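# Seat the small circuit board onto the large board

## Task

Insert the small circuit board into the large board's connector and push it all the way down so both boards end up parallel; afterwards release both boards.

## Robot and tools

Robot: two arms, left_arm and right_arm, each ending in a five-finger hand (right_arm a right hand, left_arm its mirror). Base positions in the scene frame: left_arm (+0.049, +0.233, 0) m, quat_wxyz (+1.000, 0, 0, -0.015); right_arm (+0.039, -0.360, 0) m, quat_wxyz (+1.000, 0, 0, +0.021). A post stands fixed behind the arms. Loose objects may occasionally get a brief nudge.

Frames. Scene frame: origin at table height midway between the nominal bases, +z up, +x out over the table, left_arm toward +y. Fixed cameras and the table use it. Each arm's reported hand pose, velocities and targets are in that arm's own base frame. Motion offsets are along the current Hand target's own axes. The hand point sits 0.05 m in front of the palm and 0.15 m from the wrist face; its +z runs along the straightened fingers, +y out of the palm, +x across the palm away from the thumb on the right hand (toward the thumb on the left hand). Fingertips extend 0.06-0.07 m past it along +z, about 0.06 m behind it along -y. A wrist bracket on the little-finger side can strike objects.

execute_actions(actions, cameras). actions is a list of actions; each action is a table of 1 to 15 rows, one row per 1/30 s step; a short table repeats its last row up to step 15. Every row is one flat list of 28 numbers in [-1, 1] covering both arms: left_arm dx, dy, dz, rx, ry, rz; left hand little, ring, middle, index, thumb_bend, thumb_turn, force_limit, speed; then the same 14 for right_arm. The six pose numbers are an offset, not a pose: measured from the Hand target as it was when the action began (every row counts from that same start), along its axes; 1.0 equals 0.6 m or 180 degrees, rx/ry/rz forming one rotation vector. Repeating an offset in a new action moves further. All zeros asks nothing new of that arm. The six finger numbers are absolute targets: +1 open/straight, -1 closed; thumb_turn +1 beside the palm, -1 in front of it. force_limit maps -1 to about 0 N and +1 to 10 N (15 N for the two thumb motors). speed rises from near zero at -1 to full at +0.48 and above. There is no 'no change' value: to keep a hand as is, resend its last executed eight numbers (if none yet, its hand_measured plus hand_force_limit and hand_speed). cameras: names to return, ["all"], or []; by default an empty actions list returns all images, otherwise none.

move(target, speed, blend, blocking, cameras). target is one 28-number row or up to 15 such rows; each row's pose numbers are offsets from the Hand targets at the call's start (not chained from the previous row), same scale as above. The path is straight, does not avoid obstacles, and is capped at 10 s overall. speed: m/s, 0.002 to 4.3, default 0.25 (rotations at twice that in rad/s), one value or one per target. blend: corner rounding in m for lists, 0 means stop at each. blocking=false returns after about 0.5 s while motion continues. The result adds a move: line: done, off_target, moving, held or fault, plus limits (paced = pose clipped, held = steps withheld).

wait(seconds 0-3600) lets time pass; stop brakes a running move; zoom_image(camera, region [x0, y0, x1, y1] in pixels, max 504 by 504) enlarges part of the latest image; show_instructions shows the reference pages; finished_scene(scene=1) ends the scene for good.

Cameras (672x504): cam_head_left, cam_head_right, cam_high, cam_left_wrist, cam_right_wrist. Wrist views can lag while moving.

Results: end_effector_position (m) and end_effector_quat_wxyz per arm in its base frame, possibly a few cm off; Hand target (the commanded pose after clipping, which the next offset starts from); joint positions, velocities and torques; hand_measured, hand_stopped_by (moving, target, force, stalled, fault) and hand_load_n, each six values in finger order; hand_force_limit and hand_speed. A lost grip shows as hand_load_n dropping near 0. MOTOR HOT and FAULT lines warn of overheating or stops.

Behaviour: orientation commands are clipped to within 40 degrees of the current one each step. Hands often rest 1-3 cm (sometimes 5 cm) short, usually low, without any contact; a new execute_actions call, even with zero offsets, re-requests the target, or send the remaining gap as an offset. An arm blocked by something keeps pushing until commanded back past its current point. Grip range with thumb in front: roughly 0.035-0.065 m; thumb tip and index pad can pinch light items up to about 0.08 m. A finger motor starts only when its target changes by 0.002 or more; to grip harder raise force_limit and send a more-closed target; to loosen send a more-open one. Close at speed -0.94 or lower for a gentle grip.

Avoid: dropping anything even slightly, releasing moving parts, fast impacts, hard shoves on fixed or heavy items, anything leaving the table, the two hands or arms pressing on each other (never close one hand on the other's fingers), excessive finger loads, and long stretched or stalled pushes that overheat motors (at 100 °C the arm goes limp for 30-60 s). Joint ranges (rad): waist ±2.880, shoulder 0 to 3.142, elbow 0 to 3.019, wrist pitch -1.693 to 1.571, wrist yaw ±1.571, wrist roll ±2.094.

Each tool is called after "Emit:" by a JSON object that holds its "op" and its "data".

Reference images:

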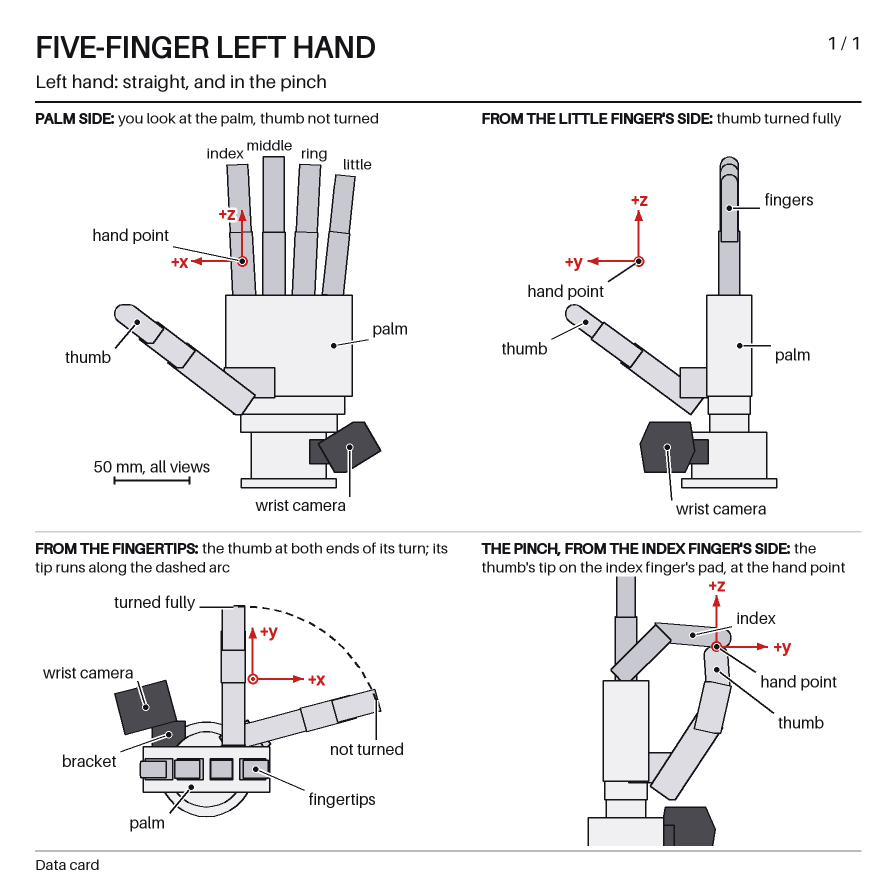

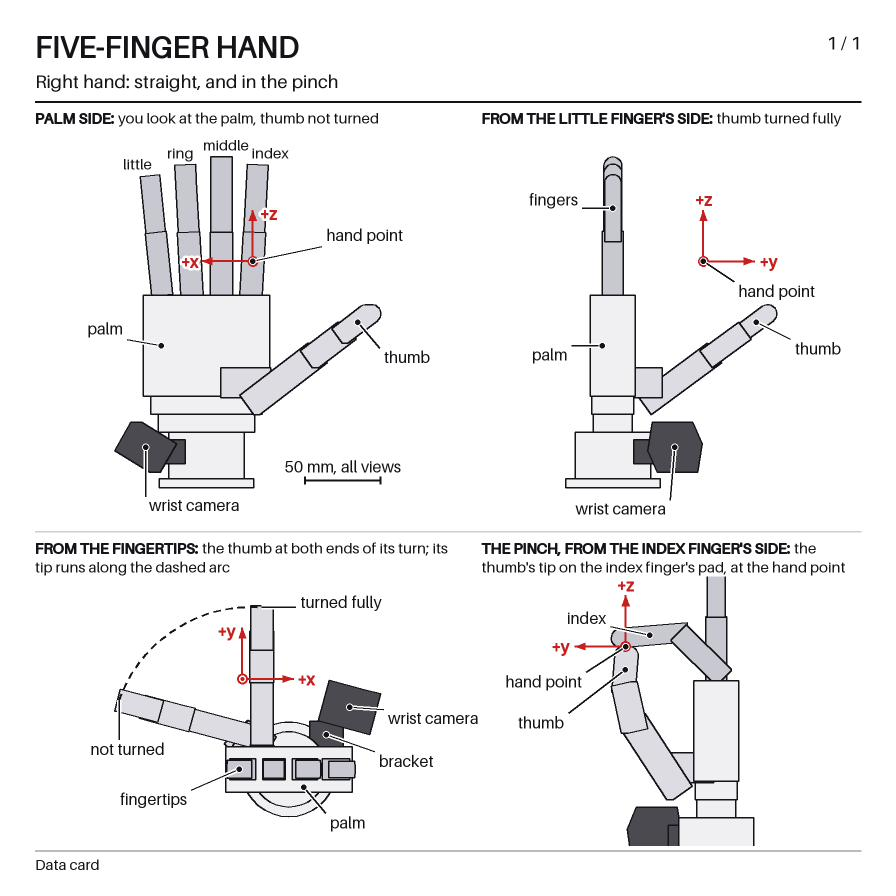

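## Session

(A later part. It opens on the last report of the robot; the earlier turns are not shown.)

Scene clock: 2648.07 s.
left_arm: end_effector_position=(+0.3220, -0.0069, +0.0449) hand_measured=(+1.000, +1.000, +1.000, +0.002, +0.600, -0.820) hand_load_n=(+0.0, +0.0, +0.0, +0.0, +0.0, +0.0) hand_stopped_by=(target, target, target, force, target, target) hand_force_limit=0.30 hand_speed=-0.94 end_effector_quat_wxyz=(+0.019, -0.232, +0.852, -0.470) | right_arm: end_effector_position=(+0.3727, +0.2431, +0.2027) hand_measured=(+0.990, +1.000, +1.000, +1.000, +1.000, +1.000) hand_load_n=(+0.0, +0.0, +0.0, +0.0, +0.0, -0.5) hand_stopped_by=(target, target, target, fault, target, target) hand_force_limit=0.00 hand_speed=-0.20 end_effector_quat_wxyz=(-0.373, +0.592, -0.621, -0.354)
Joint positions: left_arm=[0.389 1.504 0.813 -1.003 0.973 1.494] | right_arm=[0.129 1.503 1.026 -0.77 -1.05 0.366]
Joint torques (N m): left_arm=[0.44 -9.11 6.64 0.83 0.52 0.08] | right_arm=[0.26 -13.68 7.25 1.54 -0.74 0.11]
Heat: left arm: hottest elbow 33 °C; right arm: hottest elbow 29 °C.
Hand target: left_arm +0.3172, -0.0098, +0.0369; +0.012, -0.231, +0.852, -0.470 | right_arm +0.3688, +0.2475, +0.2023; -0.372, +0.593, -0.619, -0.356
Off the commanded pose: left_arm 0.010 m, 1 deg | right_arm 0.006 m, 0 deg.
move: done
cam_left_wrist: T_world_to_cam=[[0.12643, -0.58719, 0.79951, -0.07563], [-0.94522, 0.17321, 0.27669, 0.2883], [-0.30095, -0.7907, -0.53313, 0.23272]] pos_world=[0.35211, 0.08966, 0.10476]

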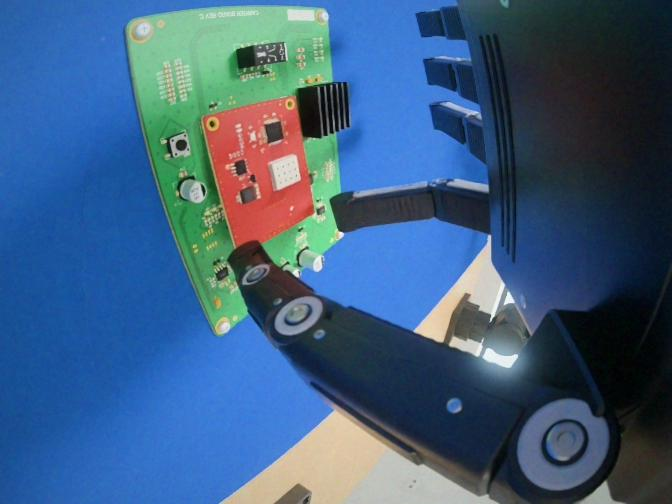

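Emit:
{"op": "move", "data": {"target": [[-0.0123,0.0018,-0.0070,0,0,0,1,1,1,0.13,0.6,-0.82,0.3,-0.9,0,0,0,0,0,0,0.99,1,1,1,1,1,0,-0.2],[-0.0174,0.0224,0.0073,0,0,0,1,1,1,0.13,0.6,-0.82,0.3,-0.9,0,0,0,0,0,0,0.99,1,1,1,1,1,0,-0.2]], "speed": [0.05,0.04], "cameras": ["cam_left_wrist"]}}

Emit:
{"op": "zoom_image", "data": {"camera": "cam_left_wrist", "region": [170, 80, 370, 290]}}

Scene clock: 2694.33 s.
left_arm: end_effector_position=(+0.3233, -0.0055, +0.0302) hand_measured=(+1.000, +1.000, +1.000, +0.130, +0.600, -0.820) hand_load_n=(+0.0, +0.0, +0.0, +0.0, +0.0, +0.0) hand_stopped_by=(target, target, target, target, target, target) hand_force_limit=0.30 hand_speed=-0.90 end_effector_quat_wxyz=(+0.013, -0.231, +0.852, -0.470) | right_arm: end_effector_position=(+0.3727, +0.2431, +0.2027) hand_measured=(+0.990, +1.000, +1.000, +1.000, +1.000, +1.000) hand_load_n=(+0.0, +0.0, -0.5, +0.0, +0.0, +0.0) hand_stopped_by=(target, target, target, fault, target, target) hand_force_limit=0.00 hand_speed=-0.20 end_effector_quat_wxyz=(-0.373, +0.592, -0.621, -0.354)
Joint positions: left_arm=[0.391 1.549 0.813 -0.981 0.973 1.51] | right_arm=[0.129 1.503 1.026 -0.77 -1.05 0.366]
Joint torques (N m): left_arm=[0.85 -8.12 7.04 0.58 0.53 0.1] | right_arm=[0.67 -13.51 7.17 1.55 -0.75 0.12]
Heat: left arm: hottest elbow 33 °C; right arm: hottest elbow 29 °C.
Hand target: left_arm +0.3225, -0.0030, +0.0216; +0.012, -0.231, +0.852, -0.470 | right_arm +0.3688, +0.2475, +0.2023; -0.372, +0.593, -0.619, -0.356
Off the commanded pose: left_arm 0.009 m, 0 deg | right_arm 0.006 m, 0 deg.
move: done
cam_left_wrist: T_world_to_cam=[[0.12957, -0.58463, 0.80089, -0.06421], [-0.94117, 0.18173, 0.28492, 0.29174], [-0.31212, -0.79068, -0.52669, 0.22983]] pos_world=[0.35463, 0.09116, 0.08935]

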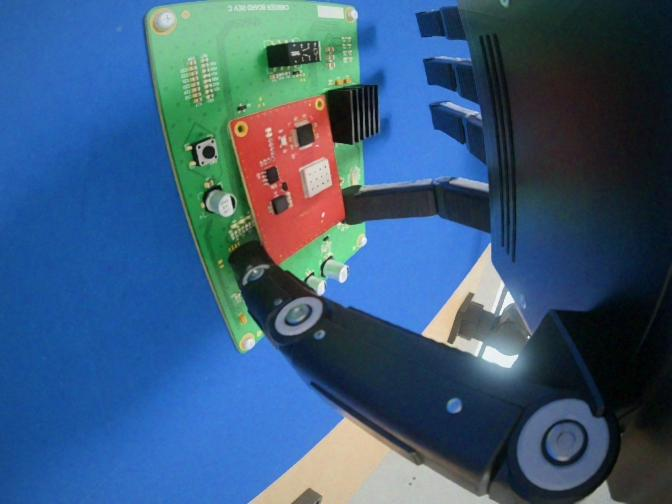

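Scaled by 2.400 from the camera's image (finer frame: 960x720).

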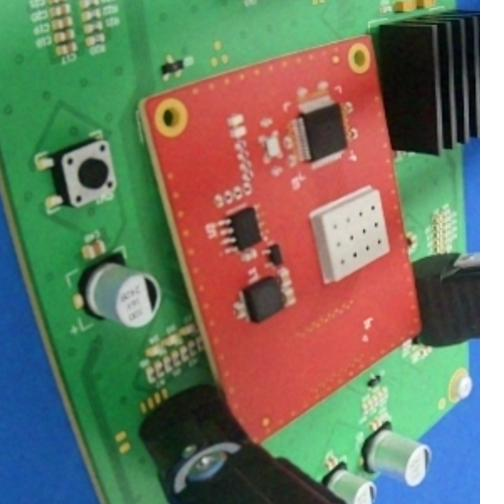

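Emit:
{"op": "move", "data": {"target": [-0.0080,-0.0012,-0.0010,0,0,0,1,1,1,0.13,0.6,-0.82,0.3,-0.9,0,0,0,0,0,0,0.99,1,1,1,1,1,0,-0.2], "speed": 0.05, "cameras": ["cam_left_wrist"]}}

Emit:
{"op": "zoom_image", "data": {"camera": "cam_left_wrist", "region": [170, 80, 370, 290]}}

Scene clock: 2701.07 s.
left_arm: end_effector_position=(+0.3231, -0.0053, +0.0298) hand_measured=(+1.000, +1.000, +1.000, +0.130, +0.600, -0.820) hand_load_n=(+0.0, +0.0, -0.5, -0.5, +0.0, +0.0) hand_stopped_by=(target, target, target, target, target, target) hand_force_limit=0.30 hand_speed=-0.90 end_effector_quat_wxyz=(+0.012, -0.231, +0.851, -0.471) | right_arm: end_effector_position=(+0.3727, +0.2431, +0.2027) hand_measured=(+0.990, +1.000, +1.000, +1.000, +1.000, +1.000) hand_load_n=(+0.0, +0.0, +0.0, +0.0, +0.0, +0.0) hand_stopped_by=(target, target, target, fault, target, target) hand_force_limit=0.00 hand_speed=-0.20 end_effector_quat_wxyz=(-0.373, +0.592, -0.621, -0.354)
Joint positions: left_arm=[0.392 1.551 0.813 -0.981 0.973 1.51] | right_arm=[0.129 1.503 1.026 -0.77 -1.05 0.366]
Joint torques (N m): left_arm=[1.03 -7.65 8.54 0.73 0.53 0.12] | right_arm=[0.73 -13.22 7.19 1.5 -0.73 0.11]
Heat: left arm: hottest elbow 33 °C; right arm: hottest elbow 29 °C.
Hand target: left_arm +0.3269, -0.0009, +0.0216; +0.012, -0.231, +0.852, -0.470 | right_arm +0.3688, +0.2475, +0.2023; -0.372, +0.593, -0.619, -0.356
Off the commanded pose: left_arm 0.010 m, 0 deg | right_arm 0.006 m, 0 deg.
move: done
cam_left_wrist: T_world_to_cam=[[0.13114, -0.58408, 0.80103, -0.06424], [-0.9409, 0.18117, 0.28615, 0.29158], [-0.31226, -0.79122, -0.52581, 0.22979]] pos_world=[0.35453, 0.09147, 0.08885]

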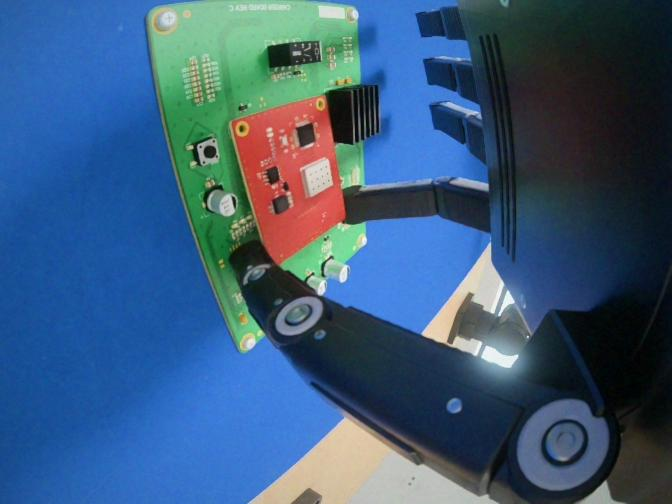

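Scaled by 2.400 from the camera's image (finer frame: 960x720).

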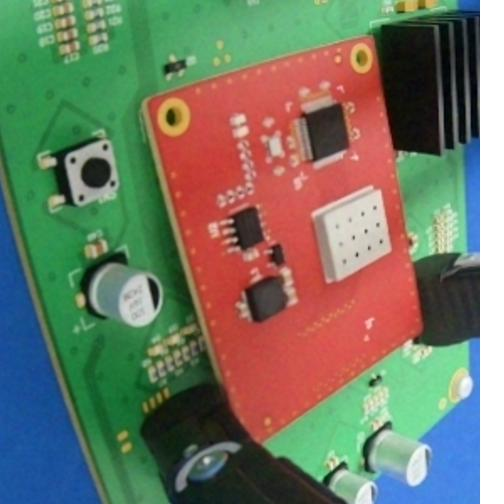

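Emit:
{"op": "move", "data": {"target": [[-0.0082,-0.0958,-0.0587,0,0,0,1,1,1,0.2,0.66,-0.82,0.3,-0.9,0,0,0,0,0,0,0.99,1,1,1,1,1,0,-0.2],[0.0146,-0.0219,-0.0077,0,0,0,1,1,1,0.13,0.6,-0.82,0.3,-0.9,0,0,0,0,0,0,0.99,1,1,1,1,1,0,-0.2],[0.0097,-0.0018,0.0062,0,0,0,1,1,1,0.13,0.6,-0.82,0.3,-0.9,0,0,0,0,0,0,0.99,1,1,1,1,1,0,-0.2]], "speed": [0.12,0.06,0.04], "cameras": ["cam_left_wrist"]}}

Emit:
{"op": "zoom_image", "data": {"camera": "cam_left_wrist", "region": [170, 80, 370, 290]}}

Scene clock: 2712.90 s.
left_arm: end_effector_position=(+0.3287, -0.0027, +0.0303) hand_measured=(+1.000, +1.000, +1.000, +0.130, +0.600, -0.820) hand_load_n=(+0.0, +0.0, -0.5, +0.0, +0.0, +0.0) hand_stopped_by=(target, target, target, target, target, target) hand_force_limit=0.30 hand_speed=-0.90 end_effector_quat_wxyz=(+0.024, -0.226, +0.853, -0.469) | right_arm: end_effector_position=(+0.3727, +0.2431, +0.2027) hand_measured=(+0.990, +1.000, +1.000, +1.000, +1.000, +1.000) hand_load_n=(+0.0, +0.0, +0.0, +0.0, +0.0, +0.0) hand_stopped_by=(target, target, target, fault, target, target) hand_force_limit=0.00 hand_speed=-0.20 end_effector_quat_wxyz=(-0.373, +0.592, -0.621, -0.354)
Joint positions: left_arm=[0.392 1.547 0.816 -0.962 0.973 1.51] | right_arm=[0.129 1.503 1.026 -0.77 -1.05 0.366]
Joint torques (N m): left_arm=[0.44 -8.59 6.31 0.62 0.53 0.01] | right_arm=[0.38 -13.16 7.2 1.5 -0.74 0.12]
Heat: left arm: hottest elbow 34 °C; right arm: hottest elbow 29 °C.
Hand target: left_arm +0.3231, -0.0066, +0.0215; +0.012, -0.231, +0.852, -0.470 | right_arm +0.3688, +0.2475, +0.2023; -0.372, +0.593, -0.619, -0.356
Off the commanded pose: left_arm 0.011 m, 1 deg | right_arm 0.006 m, 0 deg.
move: off_target (left_arm); target 2's new numbers were sent with left_arm's hand 0.011 m and 1 deg from that target
cam_left_wrist: T_world_to_cam=[[0.11241, -0.59188, 0.79815, -0.0576], [-0.94763, 0.17779, 0.26531, 0.29898], [-0.29894, -0.78617, -0.5409, 0.22985]] pos_world=[0.35851, 0.09346, 0.09098]

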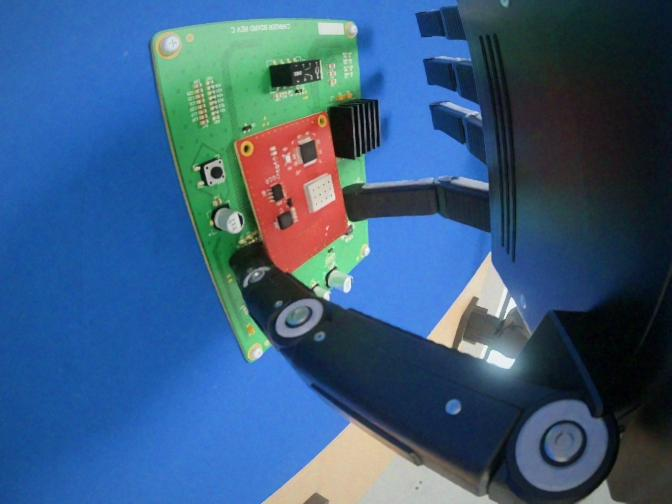

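Scaled by 2.400 from the camera's image (finer frame: 960x720).

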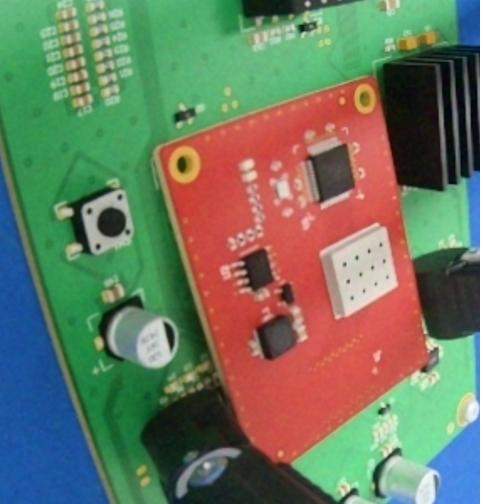

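Emit:
{"op": "move", "data": {"target": [0,0,0,0,0,0,1,1,1,-0.07,0.6,-0.82,0.3,-0.94,0,0,0,0,0,0,0.99,1,1,1,1,1,0,-0.2], "speed": 0.04, "cameras": ["cam_left_wrist"]}}

Emit:
{"op": "zoom_image", "data": {"camera": "cam_left_wrist", "region": [170, 80, 370, 290]}}

Scene clock: 2723.20 s.
left_arm: end_effector_position=(+0.3287, -0.0031, +0.0304) hand_measured=(+1.000, +1.000, +1.000, -0.070, +0.600, -0.820) hand_load_n=(+0.0, +0.0, +0.0, +0.0, +0.0, +0.0) hand_stopped_by=(target, target, target, target, target, target) hand_force_limit=0.30 hand_speed=-0.94 end_effector_quat_wxyz=(+0.022, -0.229, +0.852, -0.470) | right_arm: end_effector_position=(+0.3727, +0.2431, +0.2027) hand_measured=(+0.990, +1.000, +1.000, +1.000, +1.000, +1.000) hand_load_n=(+0.0, -0.5, +0.0, +0.0, +0.0, +0.0) hand_stopped_by=(target, target, target, fault, target, target) hand_force_limit=0.00 hand_speed=-0.20 end_effector_quat_wxyz=(-0.373, +0.592, -0.621, -0.354)
Joint positions: left_arm=[0.392 1.548 0.816 -0.961 0.974 1.503] | right_arm=[0.129 1.503 1.026 -0.77 -1.05 0.366]
Joint torques (N m): left_arm=[-0.38 -8.53 6.56 0.75 0.55 -0.02] | right_arm=[0.62 -13.63 7.24 1.63 -0.73 0.11]
Heat: left arm: hottest elbow 33 °C; right arm: hottest elbow 29 °C.
Hand target: left_arm +0.3231, -0.0066, +0.0216; +0.013, -0.231, +0.852, -0.470 | right_arm +0.3688, +0.2475, +0.2023; -0.372, +0.593, -0.619, -0.356
Off the commanded pose: left_arm 0.011 m, 1 deg | right_arm 0.006 m, 0 deg.
move: done
cam_left_wrist: T_world_to_cam=[[0.11875, -0.58898, 0.79937, -0.05997], [-0.94711, 0.17453, 0.26929, 0.29876], [-0.29812, -0.78907, -0.53711, 0.22917]] pos_world=[0.3584, 0.09336, 0.09057]

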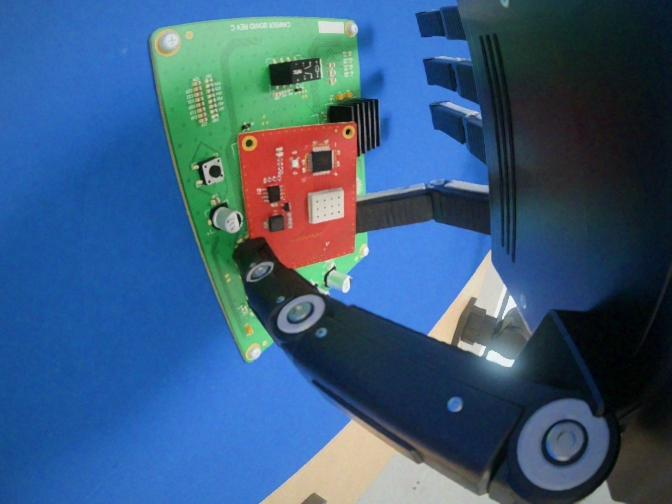

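Scaled by 2.400 from the camera's image (finer frame: 960x720).

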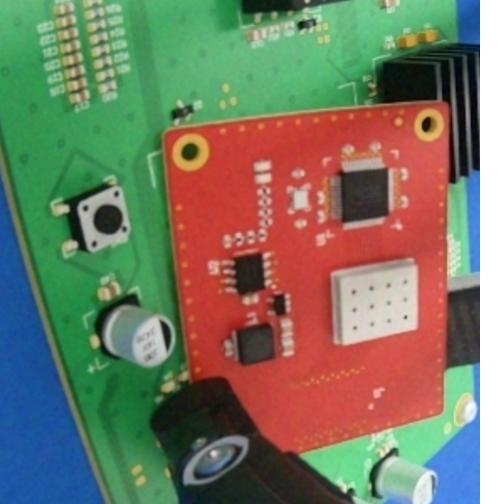

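Emit:
{"op": "move", "data": {"target": [0,0,0,0,0,0,1,1,1,0.15,0.6,-0.82,0.3,-0.94,0,0,0,0,0,0,0.99,1,1,1,1,1,0,-0.2], "speed": 0.04, "cameras": ["cam_left_wrist"]}}

Emit:
{"op": "zoom_image", "data": {"camera": "cam_left_wrist", "region": [170, 80, 370, 290]}}

Scene clock: 2730.10 s.
left_arm: end_effector_position=(+0.3287, -0.0031, +0.0304) hand_measured=(+1.000, +1.000, +1.000, +0.150, +0.600, -0.820) hand_load_n=(+0.0, +0.0, +0.0, +0.0, +0.0, +0.0) hand_stopped_by=(target, target, target, target, target, target) hand_force_limit=0.30 hand_speed=-0.94 end_effector_quat_wxyz=(+0.022, -0.229, +0.852, -0.470) | right_arm: end_effector_position=(+0.3727, +0.2431, +0.2027) hand_measured=(+0.990, +1.000, +1.000, +1.000, +1.000, +1.000) hand_load_n=(-0.5, +0.0, +0.0, +0.5, -0.5, +0.0) hand_stopped_by=(target, target, target, fault, target, target) hand_force_limit=0.00 hand_speed=-0.20 end_effector_quat_wxyz=(-0.373, +0.592, -0.621, -0.354)
Joint positions: left_arm=[0.392 1.548 0.816 -0.961 0.974 1.503] | right_arm=[0.129 1.503 1.026 -0.77 -1.05 0.366]
Joint torques (N m): left_arm=[-0.67 -8.82 6.57 0.64 0.55 0.02] | right_arm=[0.44 -13.45 7.2 1.48 -0.74 0.11]
Heat: left arm: hottest elbow 33 °C; right arm: hottest elbow 29 °C.
Hand target: left_arm +0.3231, -0.0066, +0.0216; +0.013, -0.231, +0.852, -0.470 | right_arm +0.3688, +0.2475, +0.2023; -0.372, +0.593, -0.619, -0.356
Off the commanded pose: left_arm 0.011 m, 1 deg | right_arm 0.006 m, 0 deg.
move: done
cam_left_wrist: T_world_to_cam=[[0.11875, -0.58898, 0.79937, -0.05997], [-0.94711, 0.17453, 0.26929, 0.29876], [-0.29812, -0.78907, -0.53711, 0.22917]] pos_world=[0.3584, 0.09336, 0.09057]

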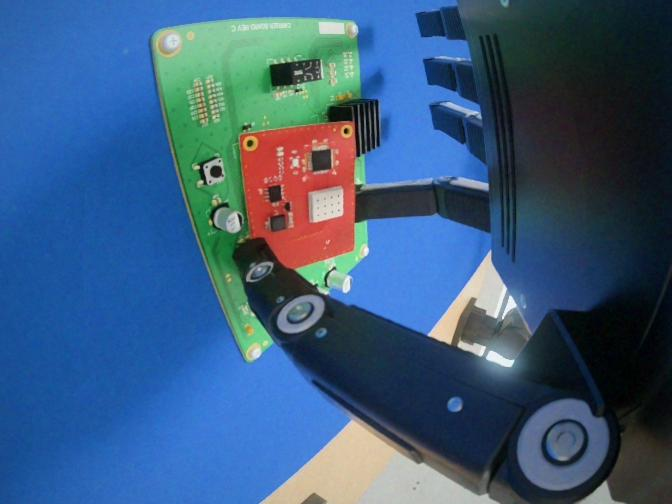

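Scaled by 2.400 from the camera's image (finer frame: 960x720).

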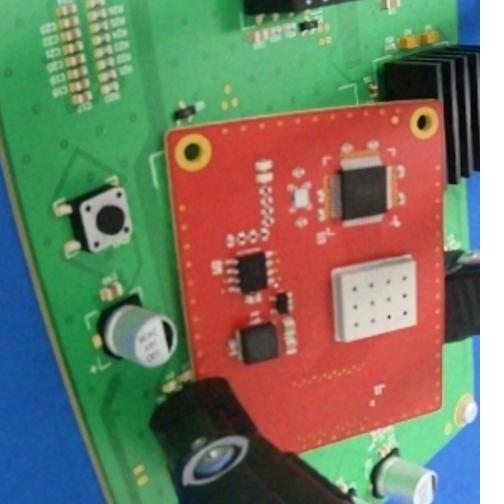

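Emit:
{"op": "execute_actions", "data": {"actions": [], "cameras": ["cam_left_wrist","cam_right_wrist"]}}

Scene clock: 2757.17 s.
left_arm: end_effector_position=(+0.3287, -0.0031, +0.0304) hand_measured=(+1.000, +1.000, +1.000, +0.150, +0.600, -0.820) hand_load_n=(+0.0, +0.0, +0.0, +0.0, +0.0, +0.0) hand_stopped_by=(target, target, target, target, target, target) hand_force_limit=0.30 hand_speed=-0.94 end_effector_quat_wxyz=(+0.022, -0.229, +0.852, -0.470) | right_arm: end_effector_position=(+0.3727, +0.2431, +0.2027) hand_measured=(+0.990, +1.000, +1.000, +1.000, +1.000, +1.000) hand_load_n=(+0.0, +0.0, +0.0, +0.0, -0.5, +0.0) hand_stopped_by=(target, target, target, fault, target, target) hand_force_limit=0.00 hand_speed=-0.20 end_effector_quat_wxyz=(-0.373, +0.592, -0.621, -0.354)
Joint positions: left_arm=[0.392 1.548 0.816 -0.961 0.974 1.503] | right_arm=[0.129 1.503 1.026 -0.77 -1.05 0.366]
Joint velocities: within noise
Joint torques (N m): left_arm=[0.32 -8.59 6.49 0.84 0.57 0.03] | right_arm=[0.21 -13.45 7.21 1.58 -0.75 0.11]
Heat: left arm: hottest elbow 32 °C; right arm: hottest elbow 29 °C.
Hand target: left_arm +0.3231, -0.0066, +0.0216; +0.013, -0.231, +0.852, -0.470 | right_arm +0.3688, +0.2475, +0.2023; -0.372, +0.593, -0.619, -0.356
Off the commanded pose: left_arm 0.011 m, 1 deg | right_arm 0.006 m, 0 deg.
camera_calibration:
cam_left_wrist: T_world_to_cam=[[0.11875, -0.58898, 0.79937, -0.05997], [-0.94711, 0.17453, 0.26929, 0.29876], [-0.29812, -0.78907, -0.53711, 0.22917]] pos_world=[0.3584, 0.09336, 0.09057]
cam_right_wrist: T_world_to_cam=[[-0.9804, -0.04041, -0.19285, 0.41766], [-0.19302, 0.00012, 0.9812, -0.1242], [-0.03963, 0.99918, -0.00792, -0.11447]] pos_world=[0.38096, 0.13127, 0.2015]
Images, in order (width x height): cam_left_wrist 672x504, cam_right_wrist 672x504.

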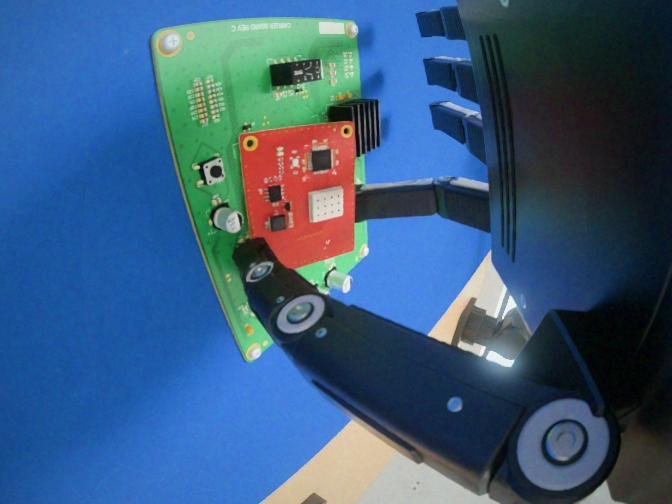

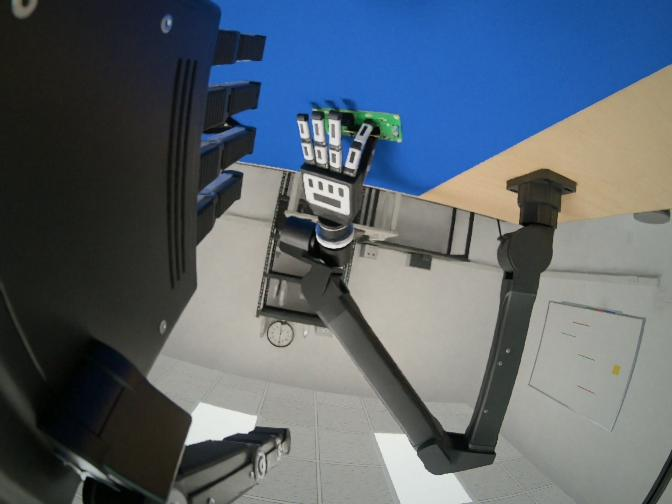

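Emit:
{"op": "zoom_image", "data": {"camera": "cam_left_wrist", "region": [200, 100, 400, 300]}}

Emit:
{"op": "zoom_image", "data": {"camera": "cam_right_wrist", "region": [290, 80, 430, 180]}}

Scaled by 2.520 from the camera's image (finer frame: 960x720).

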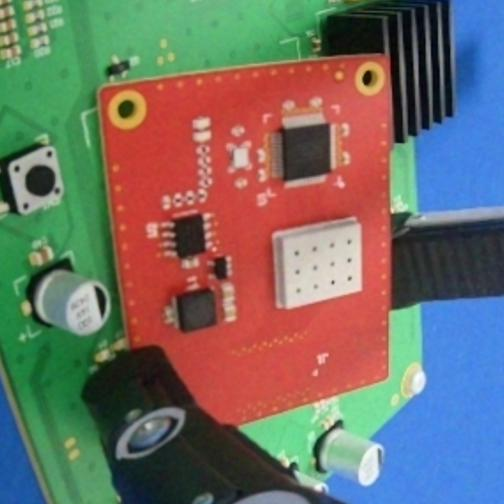

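Scaled by 3.600 from the camera's image (finer frame: 960x720).

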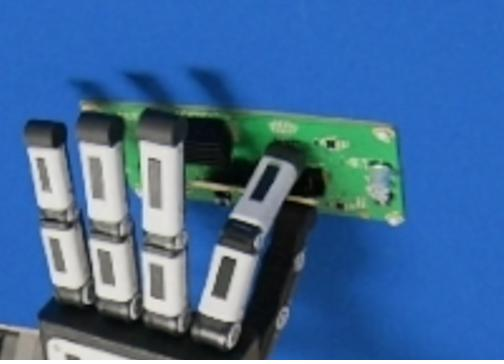

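Emit:
{"op": "move", "data": {"target": [0,0,0,0,0,0,1,1,1,0.3,0.68,-0.82,0.3,-0.94,0,0,0,0,0,0,0.99,1,1,1,1,1,0,-0.2], "cameras": ["cam_left_wrist","cam_right_wrist"]}}

Scene clock: 2774.33 s.
left_arm: end_effector_position=(+0.3289, -0.0037, +0.0307) hand_measured=(+1.000, +1.000, +1.000, +0.300, +0.680, -0.820) hand_load_n=(+0.0, +0.0, +0.0, +0.0, -2.0, +0.0) hand_stopped_by=(target, target, target, target, target, target) hand_force_limit=0.30 hand_speed=-0.94 end_effector_quat_wxyz=(+0.023, -0.229, +0.852, -0.471) | right_arm: end_effector_position=(+0.3727, +0.2431, +0.2027) hand_measured=(+0.990, +1.000, +1.000, +1.000, +1.000, +1.000) hand_load_n=(+0.0, +0.0, +0.0, +0.0, +0.0, +0.0) hand_stopped_by=(target, target, target, fault, target, target) hand_force_limit=0.00 hand_speed=-0.20 end_effector_quat_wxyz=(-0.373, +0.592, -0.621, -0.354)
Joint positions: left_arm=[0.392 1.548 0.816 -0.961 0.977 1.503] | right_arm=[0.129 1.503 1.026 -0.77 -1.05 0.366]
Joint torques (N m): left_arm=[0.21 -8.53 6.61 0.76 0.44 0.08] | right_arm=[0.38 -13.74 7.12 1.54 -0.74 0.11]
Heat: left arm: hottest elbow 32 °C; right arm: hottest elbow 29 °C.
Hand target: left_arm +0.3231, -0.0067, +0.0216; +0.012, -0.231, +0.852, -0.470 | right_arm +0.3688, +0.2475, +0.2023; -0.372, +0.593, -0.619, -0.356
Off the commanded pose: left_arm 0.011 m, 1 deg | right_arm 0.006 m, 0 deg.
move: done
cam_left_wrist: T_world_to_cam=[[0.11778, -0.58676, 0.80115, -0.06041], [-0.94742, 0.17531, 0.26769, 0.29915], [-0.29752, -0.79056, -0.53526, 0.22877]] pos_world=[0.3586, 0.09296, 0.09077]
cam_right_wrist: T_world_to_cam=[[-0.9804, -0.04041, -0.19285, 0.41766], [-0.19302, 0.00012, 0.9812, -0.1242], [-0.03963, 0.99918, -0.00792, -0.11447]] pos_world=[0.38096, 0.13127, 0.2015]

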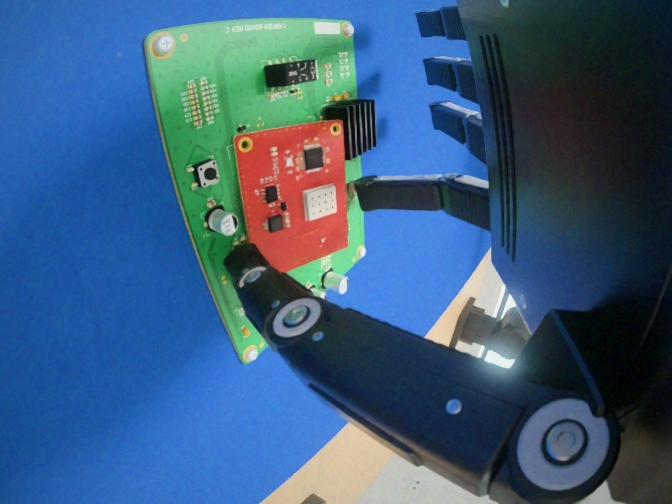

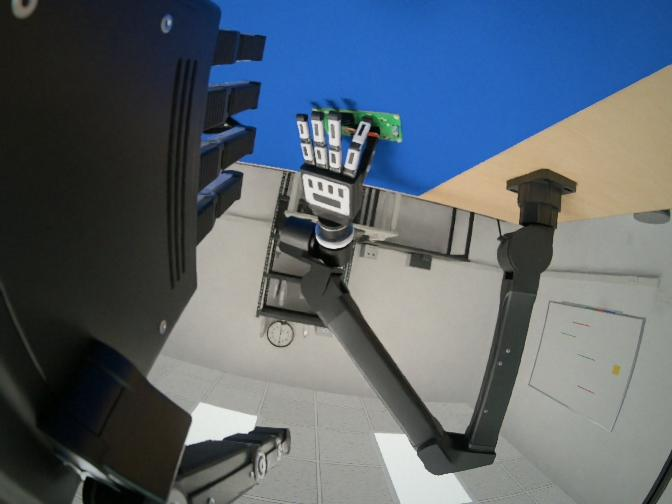

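Emit:
{"op": "move", "data": {"target": [[-0.0253,-0.0441,-0.029,0,0,0,1,1,1,0.3,0.68,-0.82,0.3,-0.94,0,0,0,0,0,0,0.99,1,1,1,1,1,0,-0.2],[-0.0138,-0.0911,-0.0615,0,0,0,1,1,1,0.3,0.68,-0.82,0.3,-0.94,0,0,0,0,0,0,0.99,1,1,1,1,1,0,-0.2]], "speed": [0.1,0.08], "cameras": ["cam_left_wrist","cam_right_wrist"]}}

Scene clock: 2785.43 s.
left_arm: end_effector_position=(+0.3269, -0.0039, +0.0722) hand_measured=(+1.000, +1.000, +1.000, +0.300, +0.680, -0.820) hand_load_n=(+0.0, +0.0, +0.0, +0.0, +0.0, +0.0) hand_stopped_by=(target, target, target, target, target, target) hand_force_limit=0.30 hand_speed=-0.94 end_effector_quat_wxyz=(-0.002, -0.241, +0.848, -0.472) | right_arm: end_effector_position=(+0.3727, +0.2431, +0.2027) hand_measured=(+0.990, +1.000, +1.000, +1.000, +1.000, +1.000) hand_load_n=(+0.0, +0.0, +0.0, +0.0, +0.0, +0.0) hand_stopped_by=(target, target, target, fault, target, target) hand_force_limit=0.00 hand_speed=-0.20 end_effector_quat_wxyz=(-0.373, +0.592, -0.621, -0.354)
Joint positions: left_arm=[0.392 1.501 0.889 -1.136 0.973 1.503] | right_arm=[0.129 1.503 1.026 -0.77 -1.05 0.366]
Joint torques (N m): left_arm=[0.56 -10.81 11.97 -0.08 0.53 -0.04] | right_arm=[0.32 -13.33 7.21 1.58 -0.76 0.12]
Heat: left arm: hottest elbow 32 °C; right arm: hottest elbow 29 °C.
Hand target: left_arm +0.3425, +0.0013, +0.0845; +0.012, -0.231, +0.852, -0.470 | right_arm +0.3688, +0.2475, +0.2023; -0.372, +0.593, -0.619, -0.356
Off the commanded pose: left_arm 0.021 m, 2 deg | right_arm 0.006 m, 0 deg.
move: off_target (left_arm)
cam_left_wrist: T_world_to_cam=[[0.16017, -0.57239, 0.80419, -0.10745], [-0.93182, 0.1811, 0.31449, 0.27776], [-0.32565, -0.79973, -0.50436, 0.25707]] pos_world=[0.35975, 0.09378, 0.12871]
cam_right_wrist: T_world_to_cam=[[-0.9804, -0.04041, -0.19285, 0.41766], [-0.19302, 0.00012, 0.9812, -0.1242], [-0.03963, 0.99918, -0.00792, -0.11447]] pos_world=[0.38096, 0.13127, 0.2015]

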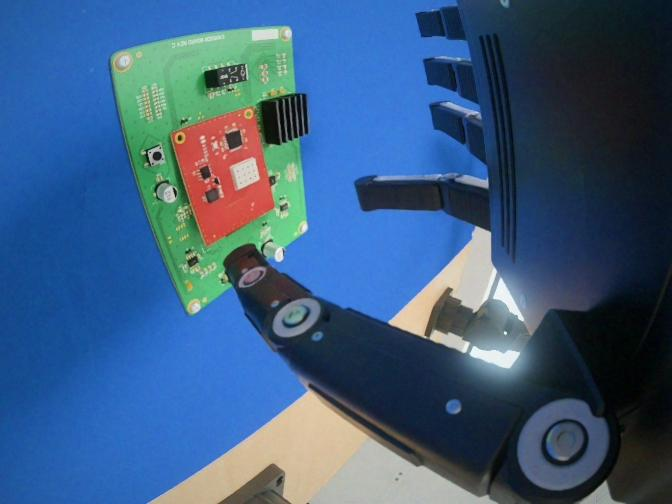

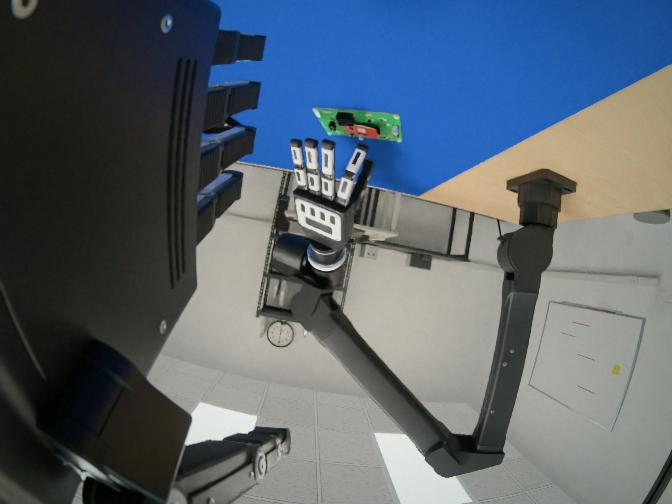

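Emit:
{"op": "zoom_image", "data": {"camera": "cam_left_wrist", "region": [100, 80, 320, 300]}}

Emit:
{"op": "zoom_image", "data": {"camera": "cam_right_wrist", "region": [300, 90, 420, 160]}}

Scaled by 2.291 from the camera's image (finer frame: 960x720).

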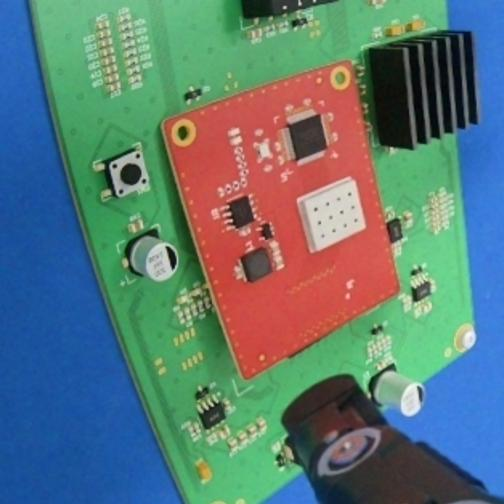

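Scaled by 4.200 from the camera's image (finer frame: 960x720).

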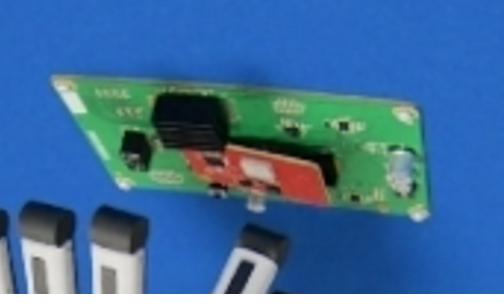

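Emit:
{"op": "zoom_image", "data": {"camera": "cam_left_wrist", "region": [160, 90, 290, 180]}}

Emit:
{"op": "zoom_image", "data": {"camera": "cam_left_wrist", "region": [170, 180, 300, 270]}}

Scaled by 3.877 from the camera's image (finer frame: 960x720).

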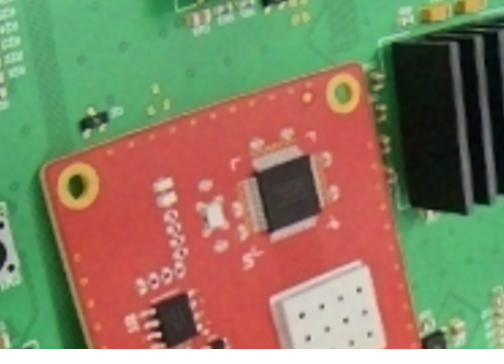

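Scaled by 3.877 from the camera's image (finer frame: 960x720).

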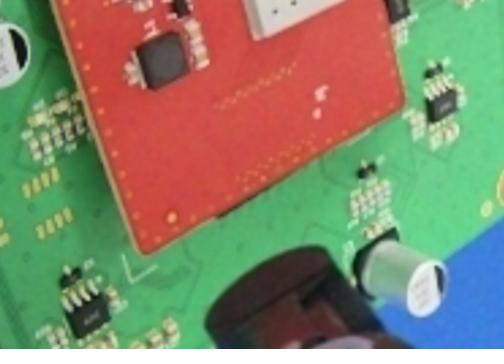

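Emit:
{"op": "zoom_image", "data": {"camera": "cam_right_wrist", "region": [335, 110, 395, 155]}}

Scaled by 8.400 from the camera's image (finer frame: 960x720).

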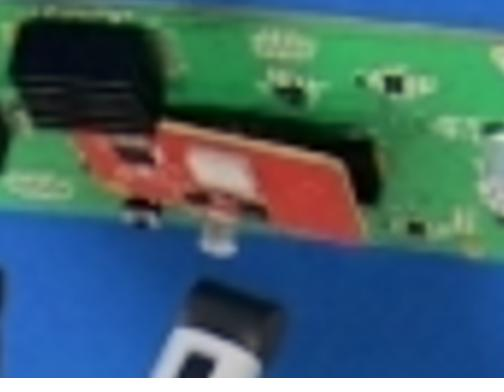

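Emit:
{"op": "move", "data": {"target": [0.0459,0.0855,0.0376,0,0,0,1,1,1,0.0,1,-0.82,0.3,-0.5,0,0,0,0,0,0,0.99,1,1,1,1,1,0,-0.2], "speed": 0.06, "cameras": ["cam_left_wrist","cam_right_wrist"]}}

Scene clock: 2919.83 s.
left_arm: end_effector_position=(+0.3073, -0.0059, +0.0407) hand_measured=(+1.000, +1.000, +1.000, +0.000, +1.000, -0.820) hand_load_n=(+0.0, -0.5, +0.0, +0.0, +0.0, +0.0) hand_stopped_by=(target, target, target, target, target, target) hand_force_limit=0.30 hand_speed=-0.50 end_effector_quat_wxyz=(+0.010, -0.232, +0.851, -0.470) | right_arm: end_effector_position=(+0.3727, +0.2431, +0.2027) hand_measured=(+0.990, +1.000, +1.000, +1.000, +1.000, +1.000) hand_load_n=(-0.5, +0.0, +0.5, +0.0, +0.0, +0.0) hand_stopped_by=(target, target, target, fault, target, target) hand_force_limit=0.00 hand_speed=-0.20 end_effector_quat_wxyz=(-0.373, +0.592, -0.621, -0.354)
Joint positions: left_arm=[0.407 1.501 0.791 -1.037 0.969 1.539] | right_arm=[0.129 1.503 1.026 -0.77 -1.05 0.366]
Joint torques (N m): left_arm=[1.38 -9.88 6.6 0.32 0.57 0.11] | right_arm=[0.56 -13.57 7.23 1.55 -0.74 0.11]
Heat: left arm: hottest elbow 38 °C; right arm: hottest elbow 29 °C.
Hand target: left_arm +0.3037, -0.0045, +0.0360; +0.012, -0.231, +0.852, -0.470 | right_arm +0.3688, +0.2475, +0.2023; -0.372, +0.593, -0.619, -0.356
Off the commanded pose: left_arm 0.006 m, 0 deg | right_arm 0.006 m, 0 deg.
move: done
cam_left_wrist: T_world_to_cam=[[0.13392, -0.58345, 0.80104, -0.07205], [-0.93947, 0.1825, 0.28999, 0.27309], [-0.31538, -0.79138, -0.52369, 0.23092]] pos_world=[0.33904, 0.09087, 0.09945]
cam_right_wrist: T_world_to_cam=[[-0.9804, -0.04041, -0.19285, 0.41766], [-0.19302, 0.00012, 0.9812, -0.1242], [-0.03963, 0.99918, -0.00792, -0.11447]] pos_world=[0.38096, 0.13127, 0.2015]

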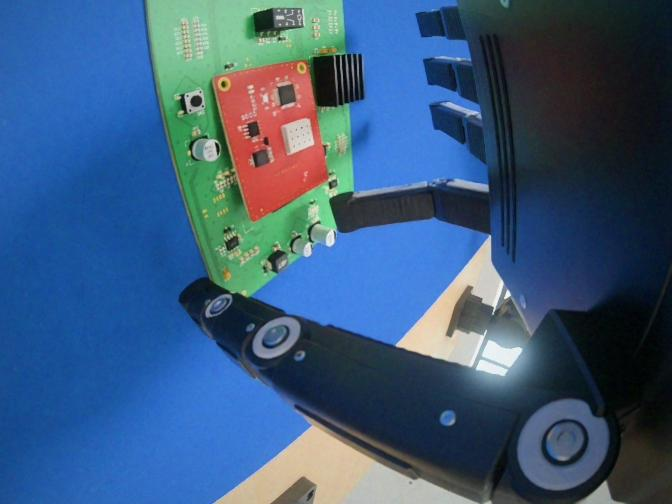

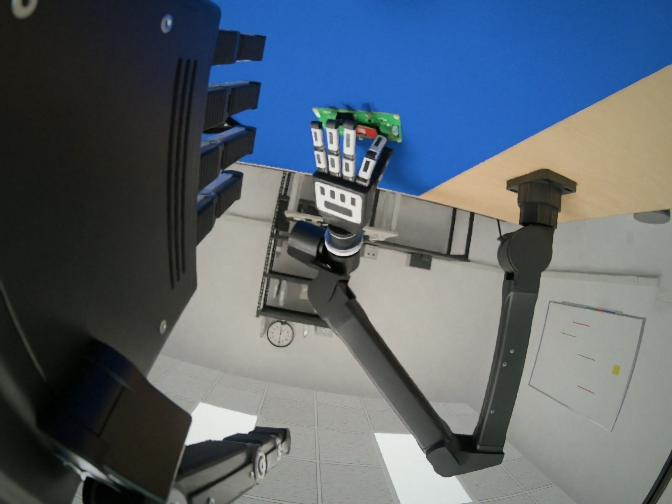

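Emit:
{"op": "zoom_image", "data": {"camera": "cam_left_wrist", "region": [200, 40, 380, 220]}}

Emit:
{"op": "zoom_image", "data": {"camera": "cam_left_wrist", "region": [220, 150, 370, 290]}}

Scaled by 2.800 from the camera's image (finer frame: 960x720).

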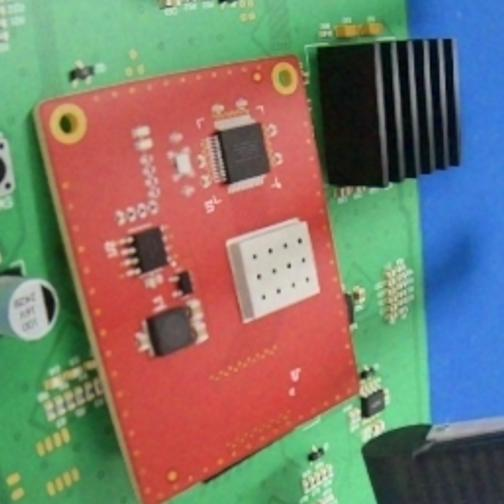

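Scaled by 3.360 from the camera's image (finer frame: 960x720).

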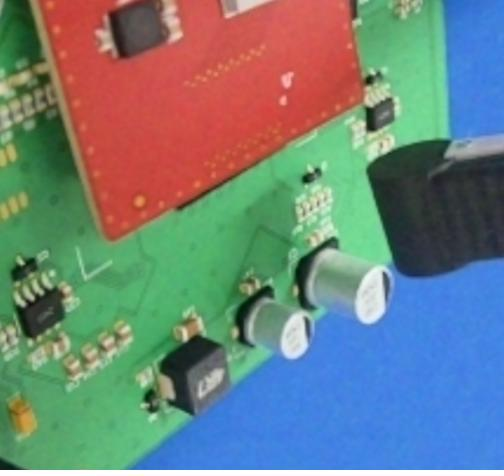

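Emit:
{"op": "move", "data": {"target": [[-0.0178,-0.0806,-0.0512,0,0,0,1,1,1,0.0,1,-0.82,0.3,-0.5,0,0,0,0,0,0,0.99,1,1,1,1,1,0,-0.2],[-0.00165,0.00023,-0.0009,0,0,0,1,1,1,0.0,1,-0.82,0.3,-0.5,0,0,0,0,0,0,0.99,1,1,1,1,1,0,-0.2]], "speed": [0.12,0.06], "cameras": ["cam_left_wrist"]}}

Scene clock: 2958.00 s.
left_arm: end_effector_position=(+0.3091, -0.0045, +0.0451) hand_measured=(+1.000, +1.000, +1.000, +0.000, +1.000, -0.820) hand_load_n=(+0.0, +0.0, +0.0, +0.0, +0.0, +0.0) hand_stopped_by=(target, target, target, target, target, target) hand_force_limit=0.30 hand_speed=-0.50 end_effector_quat_wxyz=(+0.017, -0.228, +0.853, -0.470) | right_arm: end_effector_position=(+0.3727, +0.2431, +0.2027) hand_measured=(+0.990, +1.000, +1.000, +1.000, +1.000, +1.000) hand_load_n=(+0.0, +0.0, -0.5, +0.0, -0.5, +0.0) hand_stopped_by=(target, target, target, fault, target, target) hand_force_limit=0.00 hand_speed=-0.20 end_effector_quat_wxyz=(-0.373, +0.592, -0.621, -0.354)
Joint positions: left_arm=[0.409 1.487 0.794 -1.04 0.969 1.543] | right_arm=[0.129 1.503 1.026 -0.77 -1.05 0.366]
Joint torques (N m): left_arm=[1.55 -7.71 6.45 0.79 0.53 0.1] | right_arm=[0.5 -13.45 7.34 1.48 -0.73 0.11]
Heat: left arm: hottest elbow 37 °C; right arm: hottest elbow 29 °C.
Hand target: left_arm +0.3044, -0.0037, +0.0360; +0.012, -0.231, +0.852, -0.470 | right_arm +0.3688, +0.2475, +0.2023; -0.372, +0.593, -0.619, -0.356
Off the commanded pose: left_arm 0.010 m, 1 deg | right_arm 0.006 m, 0 deg.
move: done
cam_left_wrist: T_world_to_cam=[[0.12137, -0.58853, 0.79931, -0.07103], [-0.94375, 0.18111, 0.27666, 0.27525], [-0.30758, -0.78793, -0.53344, 0.23291]] pos_world=[0.34002, 0.09186, 0.10486]

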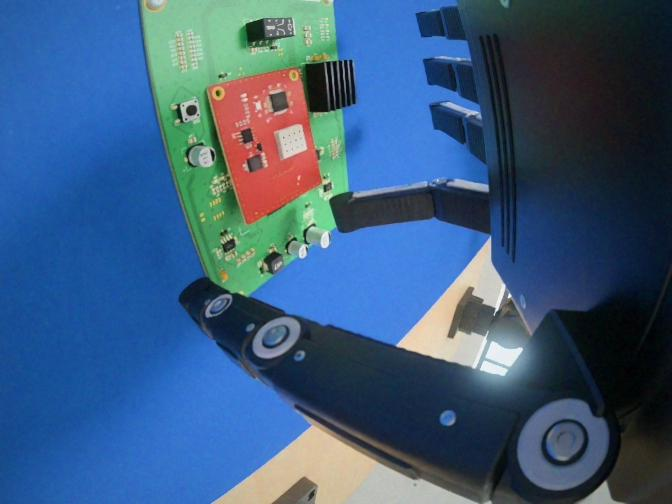

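Emit:
{"op": "move", "data": {"target": [-0.0067,0.0162,0.0011,0,0,0,1,1,1,0.0,1,-0.82,0.3,-0.5,0,0,0,0,0,0,0.99,1,1,1,1,1,0,-0.2], "speed": 0.04, "cameras": ["cam_left_wrist"]}}

Emit:
{"op": "zoom_image", "data": {"camera": "cam_left_wrist", "region": [220, 130, 370, 270]}}

Scene clock: 2964.97 s.
left_arm: end_effector_position=(+0.3091, +0.0012, +0.0358) hand_measured=(+1.000, +1.000, +1.000, +0.000, +1.000, -0.820) hand_load_n=(+0.0, +0.0, +0.0, +0.0, +0.0, +0.0) hand_stopped_by=(target, target, target, target, target, target) hand_force_limit=0.30 hand_speed=-0.50 end_effector_quat_wxyz=(+0.017, -0.229, +0.852, -0.470) | right_arm: end_effector_position=(+0.3727, +0.2431, +0.2027) hand_measured=(+0.990, +1.000, +1.000, +1.000, +1.000, +1.000) hand_load_n=(+0.0, +0.0, +0.0, +0.0, +0.0, +0.0) hand_stopped_by=(target, target, target, fault, target, target) hand_force_limit=0.00 hand_speed=-0.20 end_effector_quat_wxyz=(-0.373, +0.592, -0.621, -0.354)
Joint positions: left_arm=[0.424 1.516 0.794 -1.033 0.967 1.567] | right_arm=[0.129 1.503 1.026 -0.77 -1.05 0.366]
Joint torques (N m): left_arm=[0.97 -7.71 6.54 0.62 0.56 0.08] | right_arm=[0.67 -13.39 7.13 1.58 -0.74 0.12]
Heat: left arm: hottest elbow 36 °C; right arm: hottest elbow 29 °C.
Hand target: left_arm +0.3044, +0.0019, +0.0269; +0.012, -0.231, +0.852, -0.470 | right_arm +0.3688, +0.2475, +0.2023; -0.372, +0.593, -0.619, -0.356
Off the commanded pose: left_arm 0.010 m, 1 deg | right_arm 0.006 m, 0 deg.
move: done
cam_left_wrist: T_world_to_cam=[[0.12353, -0.58795, 0.79941, -0.06095], [-0.94358, 0.17982, 0.27805, 0.27652], [-0.30723, -0.78866, -0.53257, 0.23232]] pos_world=[0.33982, 0.09766, 0.09556]

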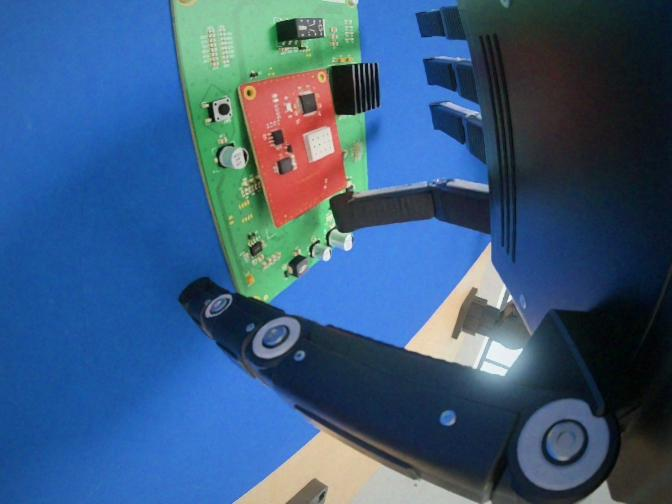

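Scaled by 3.360 from the camera's image (finer frame: 960x720).

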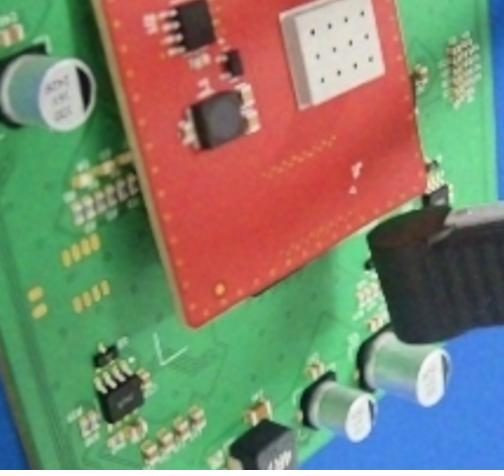

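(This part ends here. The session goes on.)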